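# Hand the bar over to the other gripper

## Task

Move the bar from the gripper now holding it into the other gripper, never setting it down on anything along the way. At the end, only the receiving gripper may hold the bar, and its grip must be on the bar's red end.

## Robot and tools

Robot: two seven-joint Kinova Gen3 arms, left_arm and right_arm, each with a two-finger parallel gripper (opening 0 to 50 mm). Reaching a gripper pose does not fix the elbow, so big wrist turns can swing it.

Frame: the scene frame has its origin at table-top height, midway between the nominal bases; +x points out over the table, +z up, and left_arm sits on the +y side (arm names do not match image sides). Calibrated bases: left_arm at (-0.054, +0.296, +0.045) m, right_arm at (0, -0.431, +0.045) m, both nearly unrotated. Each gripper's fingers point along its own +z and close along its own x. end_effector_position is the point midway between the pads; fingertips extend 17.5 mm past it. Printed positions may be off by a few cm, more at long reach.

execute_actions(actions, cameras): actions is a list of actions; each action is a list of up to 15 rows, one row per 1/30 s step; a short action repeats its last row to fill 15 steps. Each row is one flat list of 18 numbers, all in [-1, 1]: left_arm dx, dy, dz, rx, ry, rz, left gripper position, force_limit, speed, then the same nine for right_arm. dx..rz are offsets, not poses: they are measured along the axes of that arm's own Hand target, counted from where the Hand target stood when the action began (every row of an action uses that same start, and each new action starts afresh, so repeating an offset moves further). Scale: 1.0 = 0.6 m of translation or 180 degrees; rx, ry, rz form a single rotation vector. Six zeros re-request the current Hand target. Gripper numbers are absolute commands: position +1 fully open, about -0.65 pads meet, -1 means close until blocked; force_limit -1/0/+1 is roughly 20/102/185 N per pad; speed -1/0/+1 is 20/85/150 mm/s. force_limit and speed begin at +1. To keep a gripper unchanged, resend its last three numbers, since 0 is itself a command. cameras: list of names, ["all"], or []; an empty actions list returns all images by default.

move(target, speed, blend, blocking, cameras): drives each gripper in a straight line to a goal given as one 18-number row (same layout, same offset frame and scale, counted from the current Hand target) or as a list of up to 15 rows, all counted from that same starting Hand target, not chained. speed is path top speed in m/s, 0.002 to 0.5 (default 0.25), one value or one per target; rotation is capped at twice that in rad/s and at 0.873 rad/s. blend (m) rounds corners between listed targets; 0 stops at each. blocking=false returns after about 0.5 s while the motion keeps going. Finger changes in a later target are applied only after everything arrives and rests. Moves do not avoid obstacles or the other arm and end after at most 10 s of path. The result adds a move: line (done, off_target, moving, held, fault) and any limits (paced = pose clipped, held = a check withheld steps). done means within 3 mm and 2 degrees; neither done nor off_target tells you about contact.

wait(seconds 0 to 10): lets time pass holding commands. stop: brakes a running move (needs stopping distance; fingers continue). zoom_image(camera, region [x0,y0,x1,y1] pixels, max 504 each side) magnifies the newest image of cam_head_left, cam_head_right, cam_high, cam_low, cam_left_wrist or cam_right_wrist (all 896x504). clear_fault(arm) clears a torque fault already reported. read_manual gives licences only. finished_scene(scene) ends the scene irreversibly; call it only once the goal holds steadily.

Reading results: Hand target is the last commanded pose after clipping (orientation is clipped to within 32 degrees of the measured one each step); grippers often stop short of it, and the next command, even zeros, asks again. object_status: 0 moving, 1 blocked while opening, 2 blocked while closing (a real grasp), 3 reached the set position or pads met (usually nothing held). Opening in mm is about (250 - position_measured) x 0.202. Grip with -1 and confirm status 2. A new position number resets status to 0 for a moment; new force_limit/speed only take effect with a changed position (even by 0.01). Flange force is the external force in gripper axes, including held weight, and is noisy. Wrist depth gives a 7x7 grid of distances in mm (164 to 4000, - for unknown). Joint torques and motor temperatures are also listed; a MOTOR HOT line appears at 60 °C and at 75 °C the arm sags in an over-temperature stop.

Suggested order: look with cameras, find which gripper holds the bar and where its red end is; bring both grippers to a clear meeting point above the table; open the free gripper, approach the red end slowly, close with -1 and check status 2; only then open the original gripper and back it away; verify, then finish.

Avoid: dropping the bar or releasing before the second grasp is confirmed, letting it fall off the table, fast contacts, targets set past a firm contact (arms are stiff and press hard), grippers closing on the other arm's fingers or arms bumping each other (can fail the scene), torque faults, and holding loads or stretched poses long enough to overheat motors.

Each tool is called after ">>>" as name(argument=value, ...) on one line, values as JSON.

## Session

>>> execute_actions(actions=[])

Scene clock: 0.00 s.
left_arm: end_effector_position=(+0.3956, +0.2809, +0.2250) position_measured=3 object_status=3 end_effector_quat_wxyz=(+0.000, +0.719, +0.695, +0.000) | right_arm: end_effector_position=(+0.3378, -0.1039, +0.2033) position_measured=158 object_status=3 end_effector_quat_wxyz=(-0.033, +0.513, +0.856, +0.056)
Joint positions: left_arm=[-0.055 0.432 0 1.657 0 1.053 1.516] | right_arm=[-0.569 0.455 -0.247 1.72 0.025 0.884 1.244]
Joint velocities: within noise
Joint torques (N m): no reading
Motor temperatures (°C): left_arm=[35 32 30 33 38 43 49] | right_arm=[34 33 27 29 39 39 45]
Flange force (N): no reading
Wrist depth (mm): cam_left_wrist=[393 391 390 389 388 387 384 / 394 392 391 389 387 386 385 / 393 393 390 390 387 386 385 / 394 393 391 391 388 388 386 / 394 394 392 392 389 387 386 / 395 394 392 390 391 388 387 / 395 394 393 391 389 388 388] | cam_right_wrist=[347 352 357 360 365 369 375 / 348 353 358 363 366 370 376 / 350 354 359 363 367 372 376 / 352 355 361 364 368 373 378 / 352 356 361 366 370 374 380 / 354 358 362 - - 375 380 / 355 360 363 370 - 377 382]
Hand target: left_arm +0.3956, +0.2809, +0.2250; +0.000, +0.719, +0.695, +0.000 | right_arm +0.3378, -0.1039, +0.2033; -0.033, +0.513, +0.856, +0.056
Tool commands: left_gripper/position=+1.0 left_gripper/force_limit=+1.0 left_gripper/speed=+1.0 right_gripper/position=-0.192157 right_gripper/force_limit=+1.0 right_gripper/speed=+1.0

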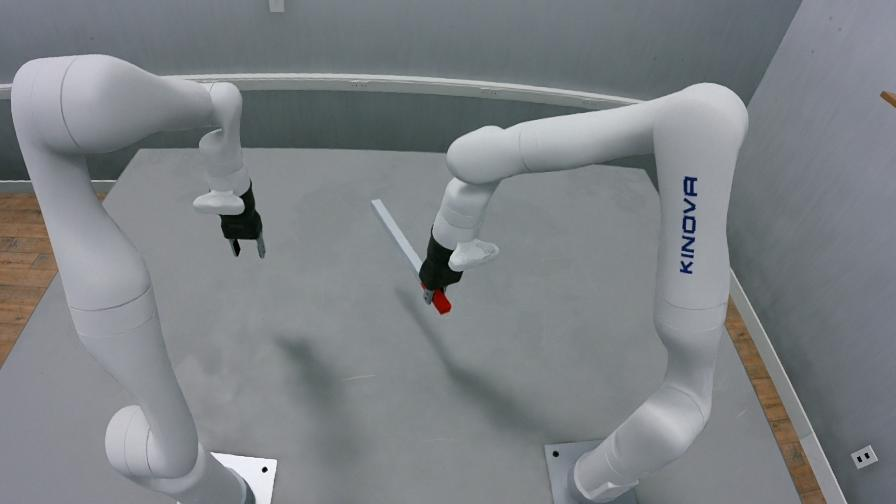

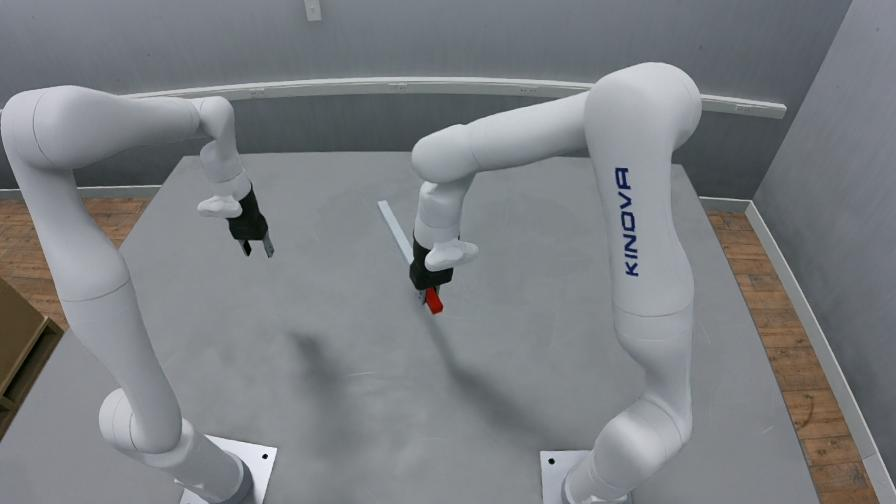

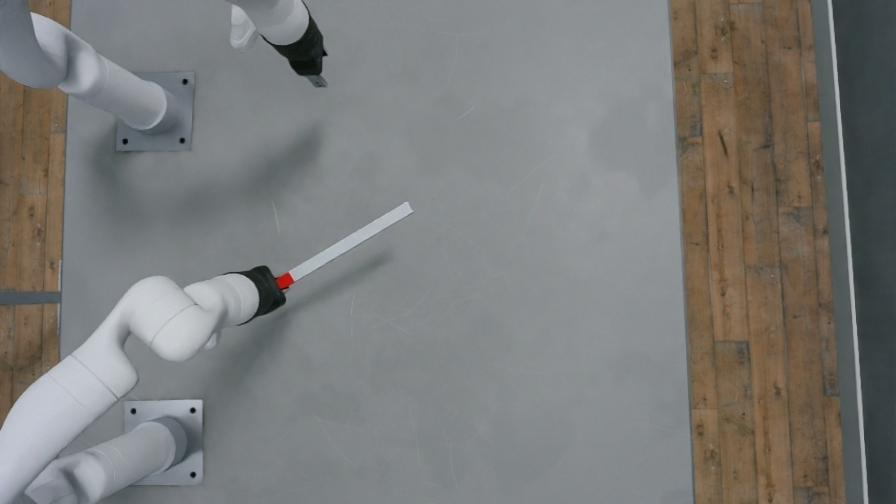

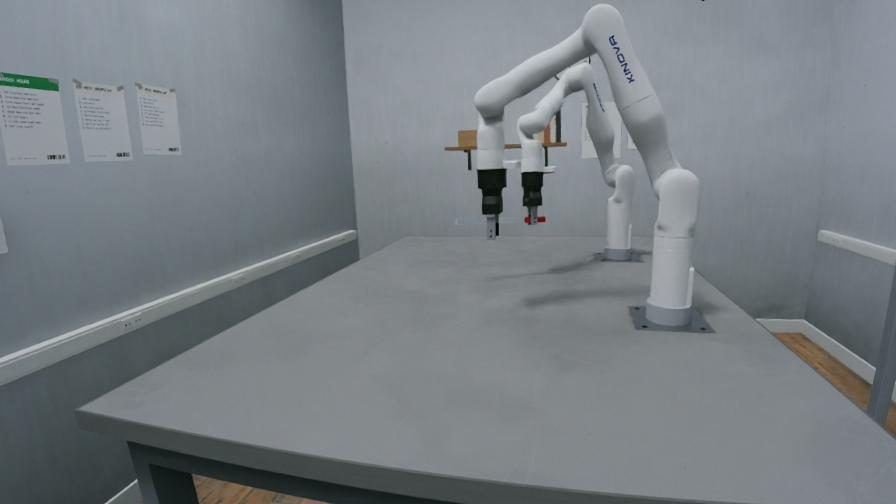

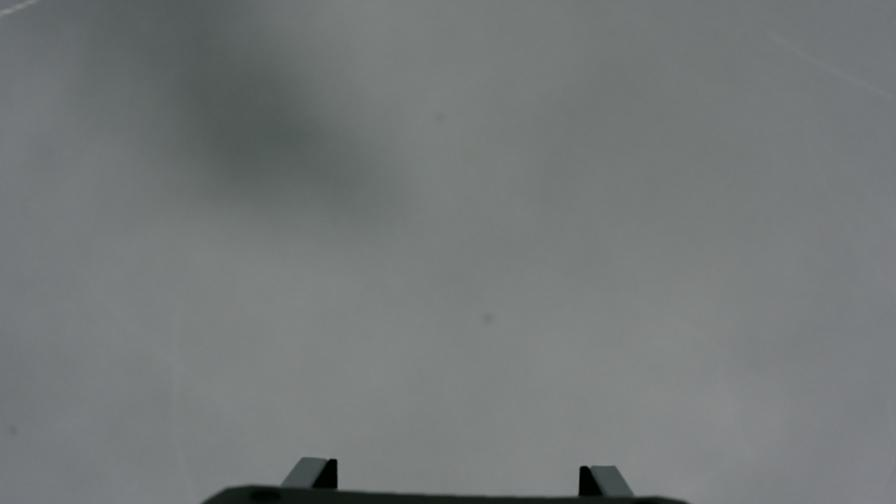

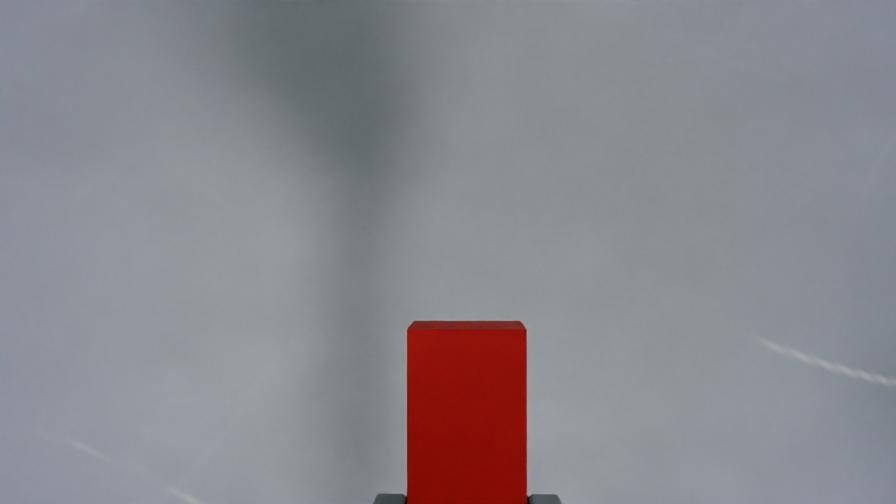

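>>> zoom_image(camera="cam_high", region=[230, 190, 430, 310])

>>> zoom_image(camera="cam_low", region=[440, 140, 600, 240])

>>> zoom_image(camera="cam_head_left", region=[360, 190, 500, 330])

Scaled by 2.520 from the camera's 896x504 image, which has a finer 1280x720 frame.

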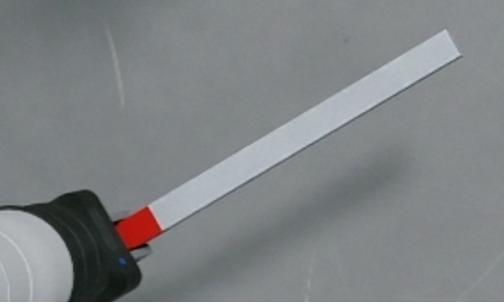

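Scaled by 3.150 from the camera's 896x504 image, which has a finer 1280x720 frame.

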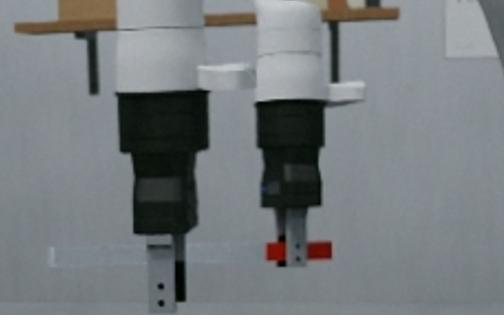

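Scaled by 3.600 from the camera's 896x504 image, which has a finer 1280x720 frame.

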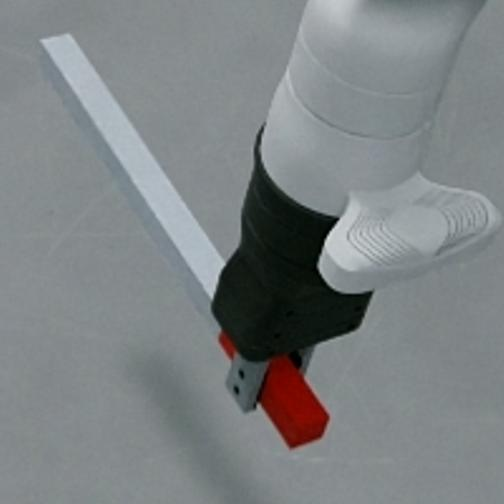

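>>> move(target=[-0.5102, -0.0003, -0.2167, -0.0043, -0.2500, -0.0103, 0.5, 1, 1, -0.0287, 0.1025, -0.1258, -0.0509, 0.2044, 0.1507, -0.192157, 1, 1], speed=0.35, cameras=["cam_left_wrist", "cam_right_wrist", "cam_high", "cam_low"])

Scene clock: 46.27 s.
left_arm: end_effector_position=(+0.3850, -0.0250, +0.3550) position_measured=78 object_status=3 end_effector_quat_wxyz=(+0.271, +0.653, +0.653, -0.271) | right_arm: end_effector_position=(+0.4000, -0.1001, +0.2801) position_measured=158 object_status=3 end_effector_quat_wxyz=(-0.270, +0.654, +0.653, +0.271)
Joint positions: left_arm=[-0.098 0.401 0.294 1.613 0.752 1.097 1.429] | right_arm=[0.092 0.456 -0.52 1.836 -0.783 0.75 1.753]
Joint torques (N m): left_arm=[1.87 -18.14 1.6 -10.28 2.22 0.13 0.05] | right_arm=[-1.44 -15.87 -1.95 -8.36 -1.67 0.28 0.59]
Flange force (N): left_arm=[5.7 0.0 0.3] | right_arm=[-1.4 -0.5 -2.0]
Wrist depth (mm): cam_left_wrist=[2021 981 799 696 586 525 462 / 2059 978 823 671 598 515 460 / 2059 972 799 689 596 515 460 / 281 940 794 656 582 524 459 / 245 248 745 262 580 524 460 / 242 237 256 255 571 521 459 / 247 240 237 263 567 512 458] | cam_right_wrist=[396 437 487 548 631 743 907 / 395 435 487 551 631 741 902 / 394 434 484 548 631 744 902 / 394 435 484 548 630 739 896 / 394 436 484 547 630 738 896 / 393 434 - 561 - 767 895 / 393 433 461 560 - 765 894]
Hand target: left_arm +0.3850, -0.0250, +0.3550; +0.271, +0.653, +0.653, -0.271 | right_arm +0.4000, -0.1001, +0.2801; -0.270, +0.654, +0.653, +0.271
Off the commanded pose: left_arm 0.000 m, 0 deg | right_arm 0.000 m, 0 deg.
move: done
Images, in order (width x height): cam_high 896x504, cam_low 896x504, cam_left_wrist 896x504, cam_right_wrist 896x504.

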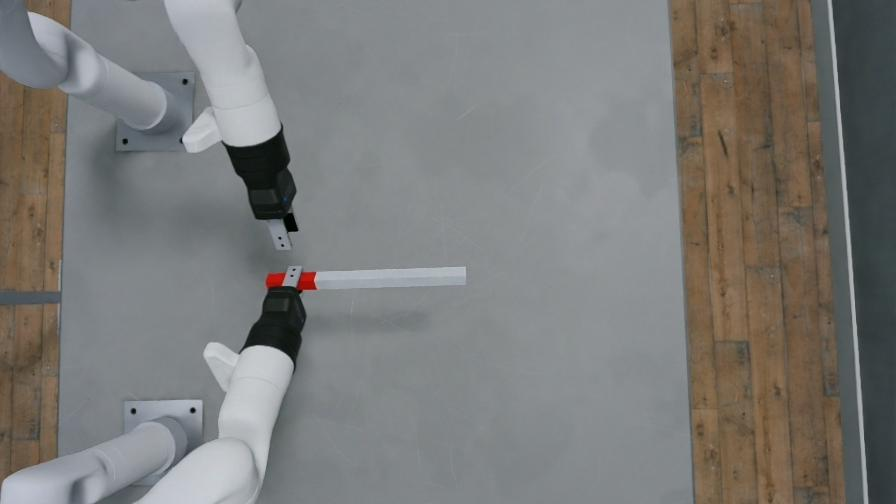

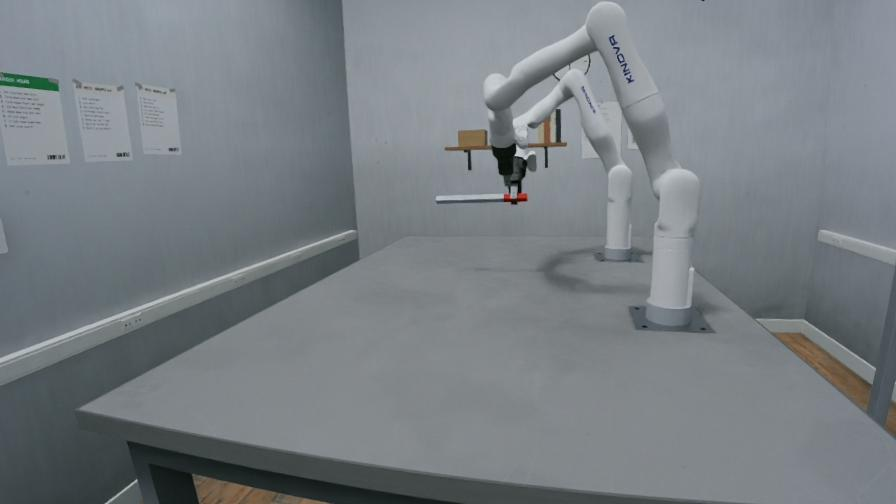

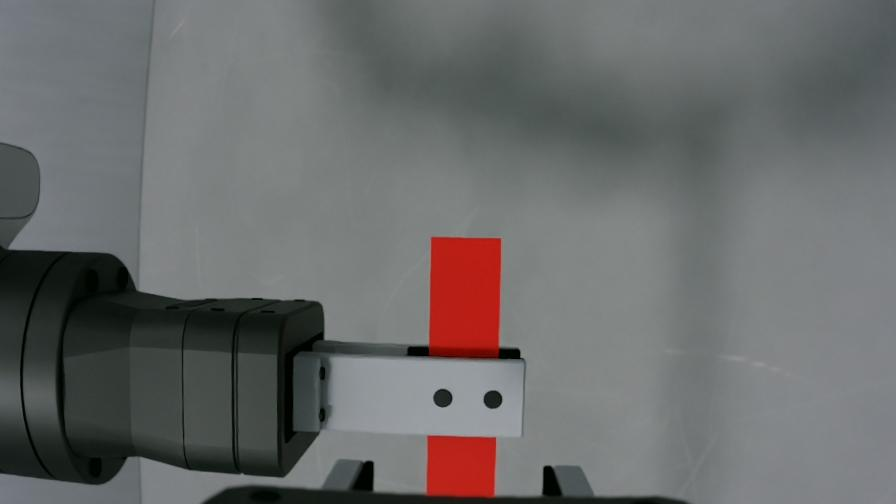

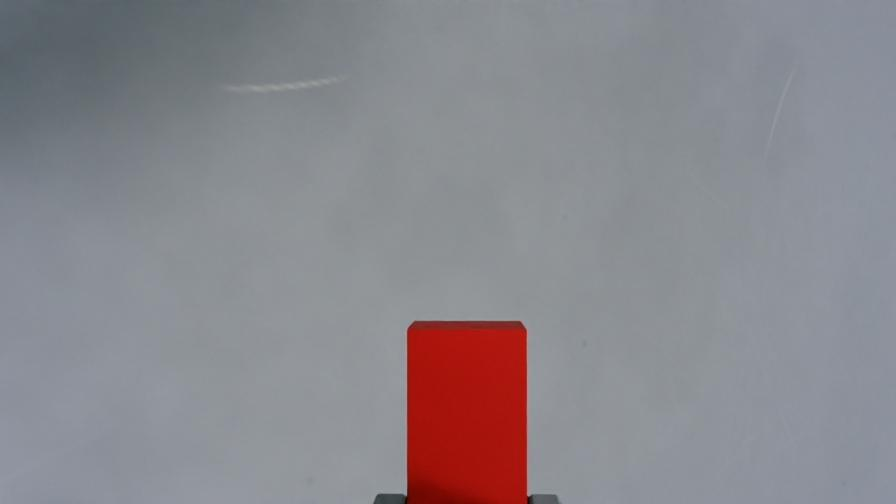

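>>> move(target=[0, -0.0642, 0.0833, 0, 0, -0.0039, 0.5, 1, 1, 0, 0, 0, 0, 0, 0, -0.192157, 1, 1], speed=0.15, cameras=["cam_left_wrist"])

Scene clock: 68.30 s.
left_arm: end_effector_position=(+0.3464, -0.0603, +0.3196) position_measured=78 object_status=3 end_effector_quat_wxyz=(+0.269, +0.649, +0.657, -0.272) | right_arm: end_effector_position=(+0.4000, -0.1001, +0.2800) position_measured=158 object_status=3 end_effector_quat_wxyz=(-0.270, +0.654, +0.653, +0.271)
Joint positions: left_arm=[-0.035 0.383 0.326 1.773 0.82 0.928 1.387] | right_arm=[0.092 0.456 -0.52 1.837 -0.783 0.75 1.753]
Joint torques (N m): left_arm=[1.93 -17.18 1.63 -9.8 1.97 0.23 0.05] | right_arm=[-1.46 -15.88 -1.94 -8.26 -1.67 0.25 0.65]
Flange force (N): left_arm=[6.3 0.4 0.4] | right_arm=[-1.1 -0.1 -2.2]
Wrist depth (mm): cam_left_wrist=[1979 911 747 643 557 491 429 / 1973 911 745 639 558 480 429 / 1991 906 733 644 555 480 428 / 2015 903 741 638 550 488 427 / 2072 901 738 639 552 486 426 / 2021 896 733 609 540 477 426 / 211 221 732 214 526 475 425] | cam_right_wrist=[394 436 485 549 633 742 902 / 395 436 486 549 631 748 905 / 394 436 484 547 630 741 903 / 395 434 484 548 630 740 900 / 393 434 485 547 630 739 860 / 394 433 - 561 - 182 182 / 393 433 463 560 - - -]
Hand target: left_arm +0.3464, -0.0604, +0.3196; +0.269, +0.649, +0.657, -0.272 | right_arm +0.4000, -0.1001, +0.2800; -0.270, +0.654, +0.653, +0.271
Off the commanded pose: left_arm 0.000 m, 0 deg | right_arm 0.000 m, 0 deg.
move: done
Images, in order (width x height): cam_left_wrist 896x504.

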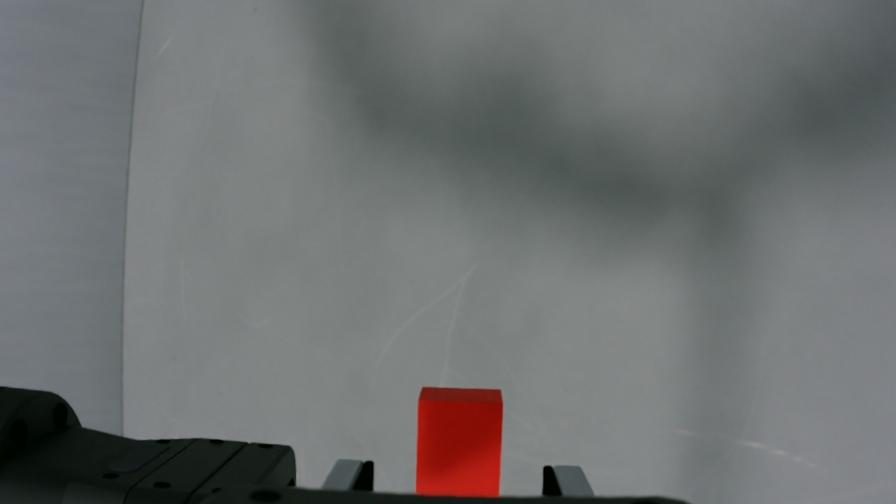

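>>> move(target=[[0.0003, -0.0013, 0.0813, 0, 0, 0, 0.5, 1, 1, 0, 0, 0, 0, 0, 0, -0.192157, 1, 1], [0.0003, -0.0013, 0.0813, 0, 0, 0, -1, -1, -1, 0, 0, 0, 0, 0, 0, -0.192157, 1, 1]], speed=0.08, cameras=["cam_left_wrist", "cam_high", "cam_low", "cam_right_wrist"])

Scene clock: 77.53 s.
left_arm: end_effector_position=(+0.3457, -0.0948, +0.2851) position_measured=152 object_status=2 end_effector_quat_wxyz=(+0.269, +0.649, +0.657, -0.272) | right_arm: end_effector_position=(+0.4000, -0.1001, +0.2800) position_measured=158 object_status=3 end_effector_quat_wxyz=(-0.270, +0.654, +0.653, +0.271)
Joint positions: left_arm=[0.035 0.458 0.35 1.795 0.856 0.798 1.363] | right_arm=[0.092 0.456 -0.52 1.837 -0.783 0.75 1.753]
Joint torques (N m): left_arm=[-0.02 -16.62 -0.18 -8.19 0.71 -0.26 0.25] | right_arm=[-0.11 -17.09 -1.11 -8.8 -1.61 0.38 0.61]
Flange force (N): left_arm=[2.2 -1.2 1.1] | right_arm=[-1.0 0.0 2.9]
Wrist depth (mm): cam_left_wrist=[1967 848 689 597 515 445 396 / 1962 847 687 596 515 450 396 / 1967 835 686 579 500 451 394 / 1922 833 683 579 513 442 394 / 1939 831 677 575 508 450 394 / 1973 825 679 572 509 440 393 / 1905 797 696 547 488 437 385] | cam_right_wrist=[395 436 486 549 633 747 907 / 394 436 485 551 630 742 900 / 394 434 485 549 630 742 897 / 395 435 485 550 631 742 901 / 393 433 485 546 628 195 826 / 393 434 - - - - - / 393 433 - - - - -]
Hand target: left_arm +0.3456, -0.0947, +0.2850; +0.269, +0.649, +0.657, -0.272 | right_arm +0.4000, -0.1001, +0.2801; -0.270, +0.654, +0.653, +0.271
Off the commanded pose: left_arm 0.000 m, 0 deg | right_arm 0.000 m, 0 deg.
move: done
Images, in order (width x height): cam_high 896x504, cam_low 896x504, cam_left_wrist 896x504, cam_right_wrist 896x504.

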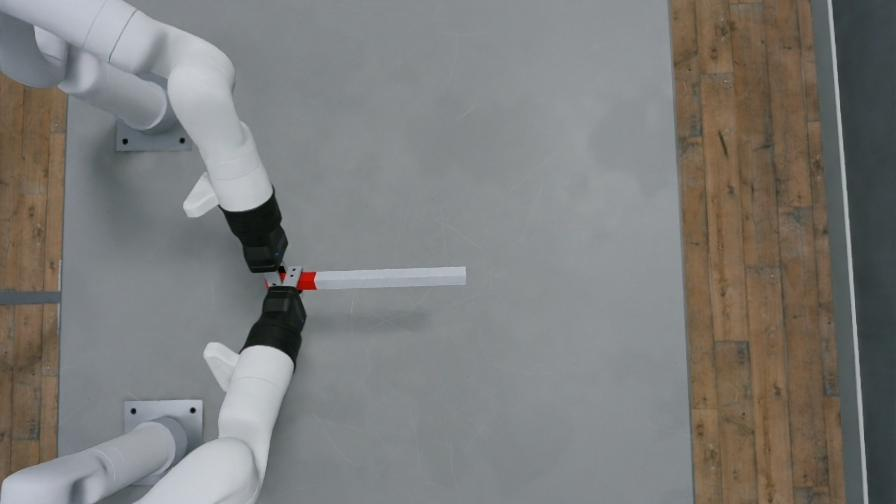

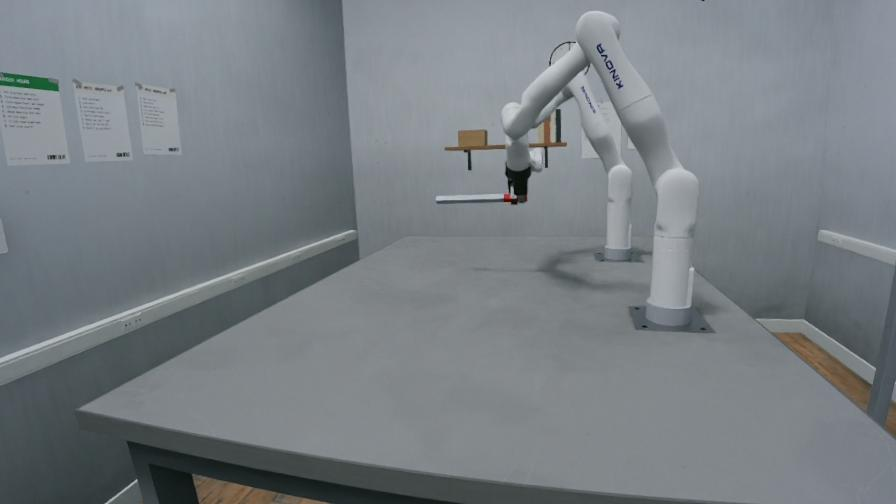

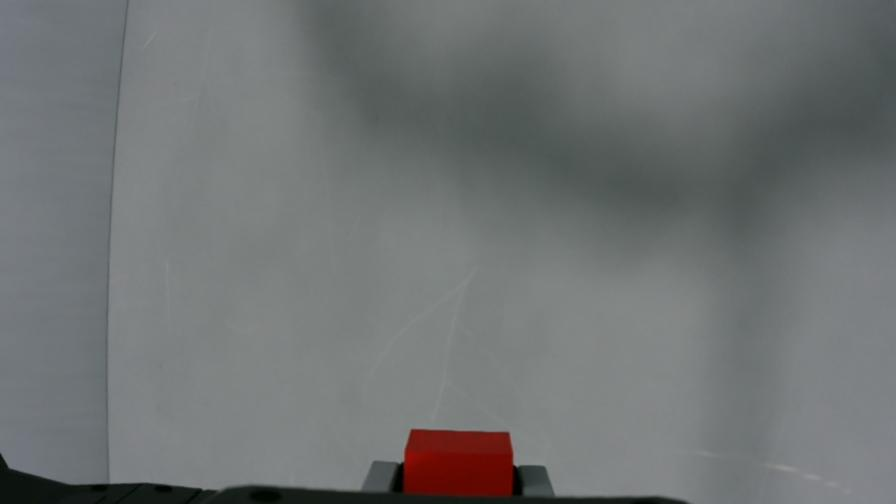

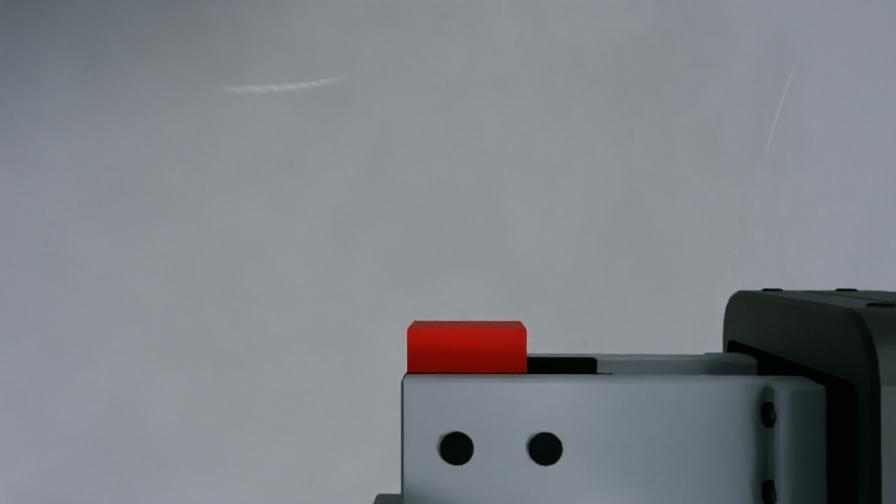

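>>> move(target=[[0, 0, 0, 0, 0, 0, -0.98, 1, -1, 0, 0, 0, 0, 0, 0, -0.192157, 1, 1], [0, 0, 0, 0, 0, 0, -0.98, 1, -1, 0, 0, 0, 0, 0, 0, 0.35, 1, -0.6], [0, 0, 0, 0, 0, 0, -0.98, 1, -1, 0, 0, -0.2333, 0, 0, 0, 0.35, 1, -0.6]], speed=0.2, cameras=["cam_left_wrist", "cam_high", "cam_head_left"])

Scene clock: 84.53 s.
left_arm: end_effector_position=(+0.3456, -0.0947, +0.2850) position_measured=158 object_status=2 end_effector_quat_wxyz=(+0.269, +0.649, +0.657, -0.272) | right_arm: end_effector_position=(+0.3998, -0.1990, +0.3791) position_measured=100 object_status=3 end_effector_quat_wxyz=(-0.270, +0.654, +0.653, +0.271)
Joint positions: left_arm=[0.035 0.458 0.35 1.795 0.856 0.798 1.363] | right_arm=[0.304 0.289 -0.451 1.696 -0.72 1.166 1.721]
Joint torques (N m): left_arm=[1.92 -18.7 2.27 -9.94 1.84 0.23 -0.04] | right_arm=[-1.51 -13.41 -0.49 -8.72 -2.15 0.28 0.52]
Flange force (N): left_arm=[7.7 -0.2 1.3] | right_arm=[0.7 0.3 -2.7]
Wrist depth (mm): cam_left_wrist=[1967 844 686 594 514 443 396 / 1956 836 684 593 512 450 396 / 1939 837 684 578 500 450 396 / 1905 831 678 580 511 441 394 / 1916 827 677 577 510 449 393 / 1973 827 677 574 510 439 392 / 1967 823 696 543 488 439 385] | cam_right_wrist=[497 540 612 692 800 940 1135 / 489 539 613 692 797 939 1147 / 489 538 612 693 797 936 1128 / 489 537 613 690 796 906 312 / 487 536 609 296 309 268 271 / 486 537 597 296 288 267 271 / 496 536 612 296 788 898 279]
Hand target: left_arm +0.3456, -0.0947, +0.2850; +0.269, +0.649, +0.657, -0.272 | right_arm +0.3998, -0.1990, +0.3791; -0.270, +0.654, +0.653, +0.271
Off the commanded pose: left_arm 0.000 m, 0 deg | right_arm 0.000 m, 0 deg.
move: done
Images, in order (width x height): cam_head_left 896x504, cam_high 896x504, cam_left_wrist 896x504.

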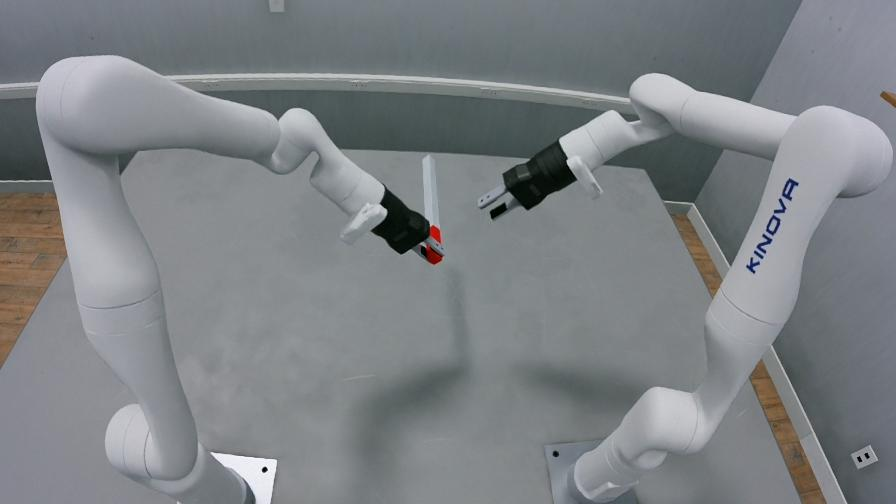

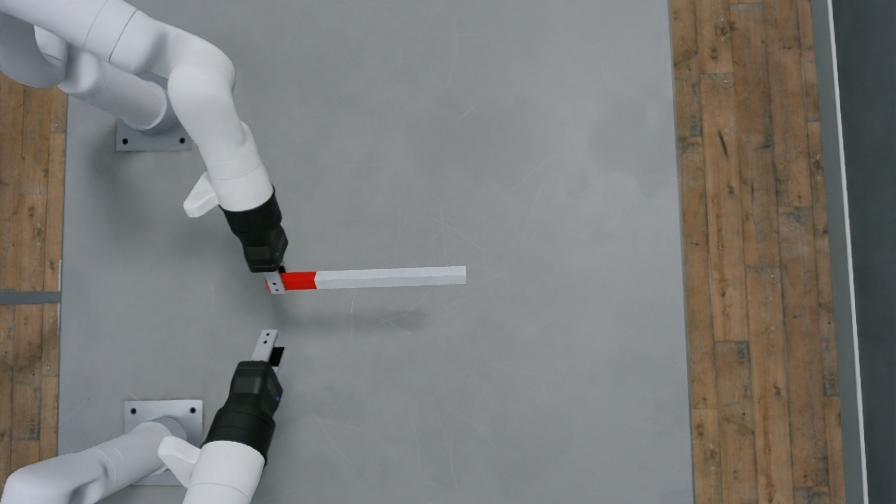

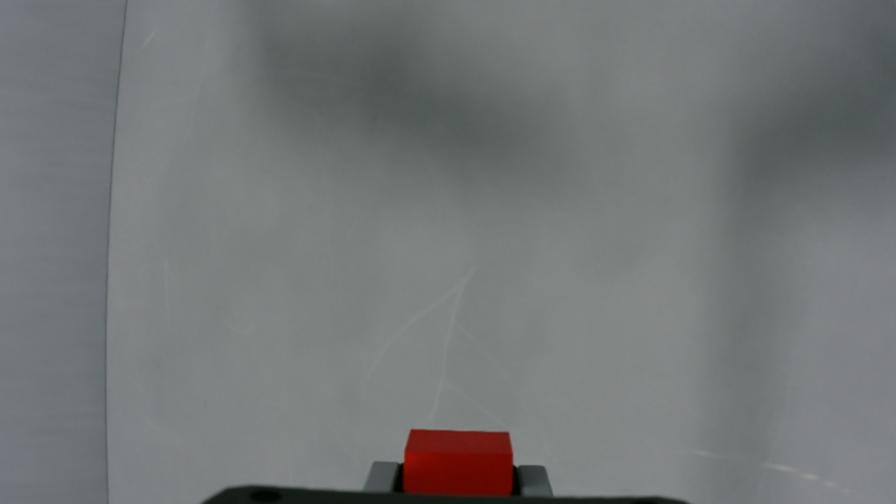

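>>> finished_scene(scene=2)

The scene is finished: the task was done.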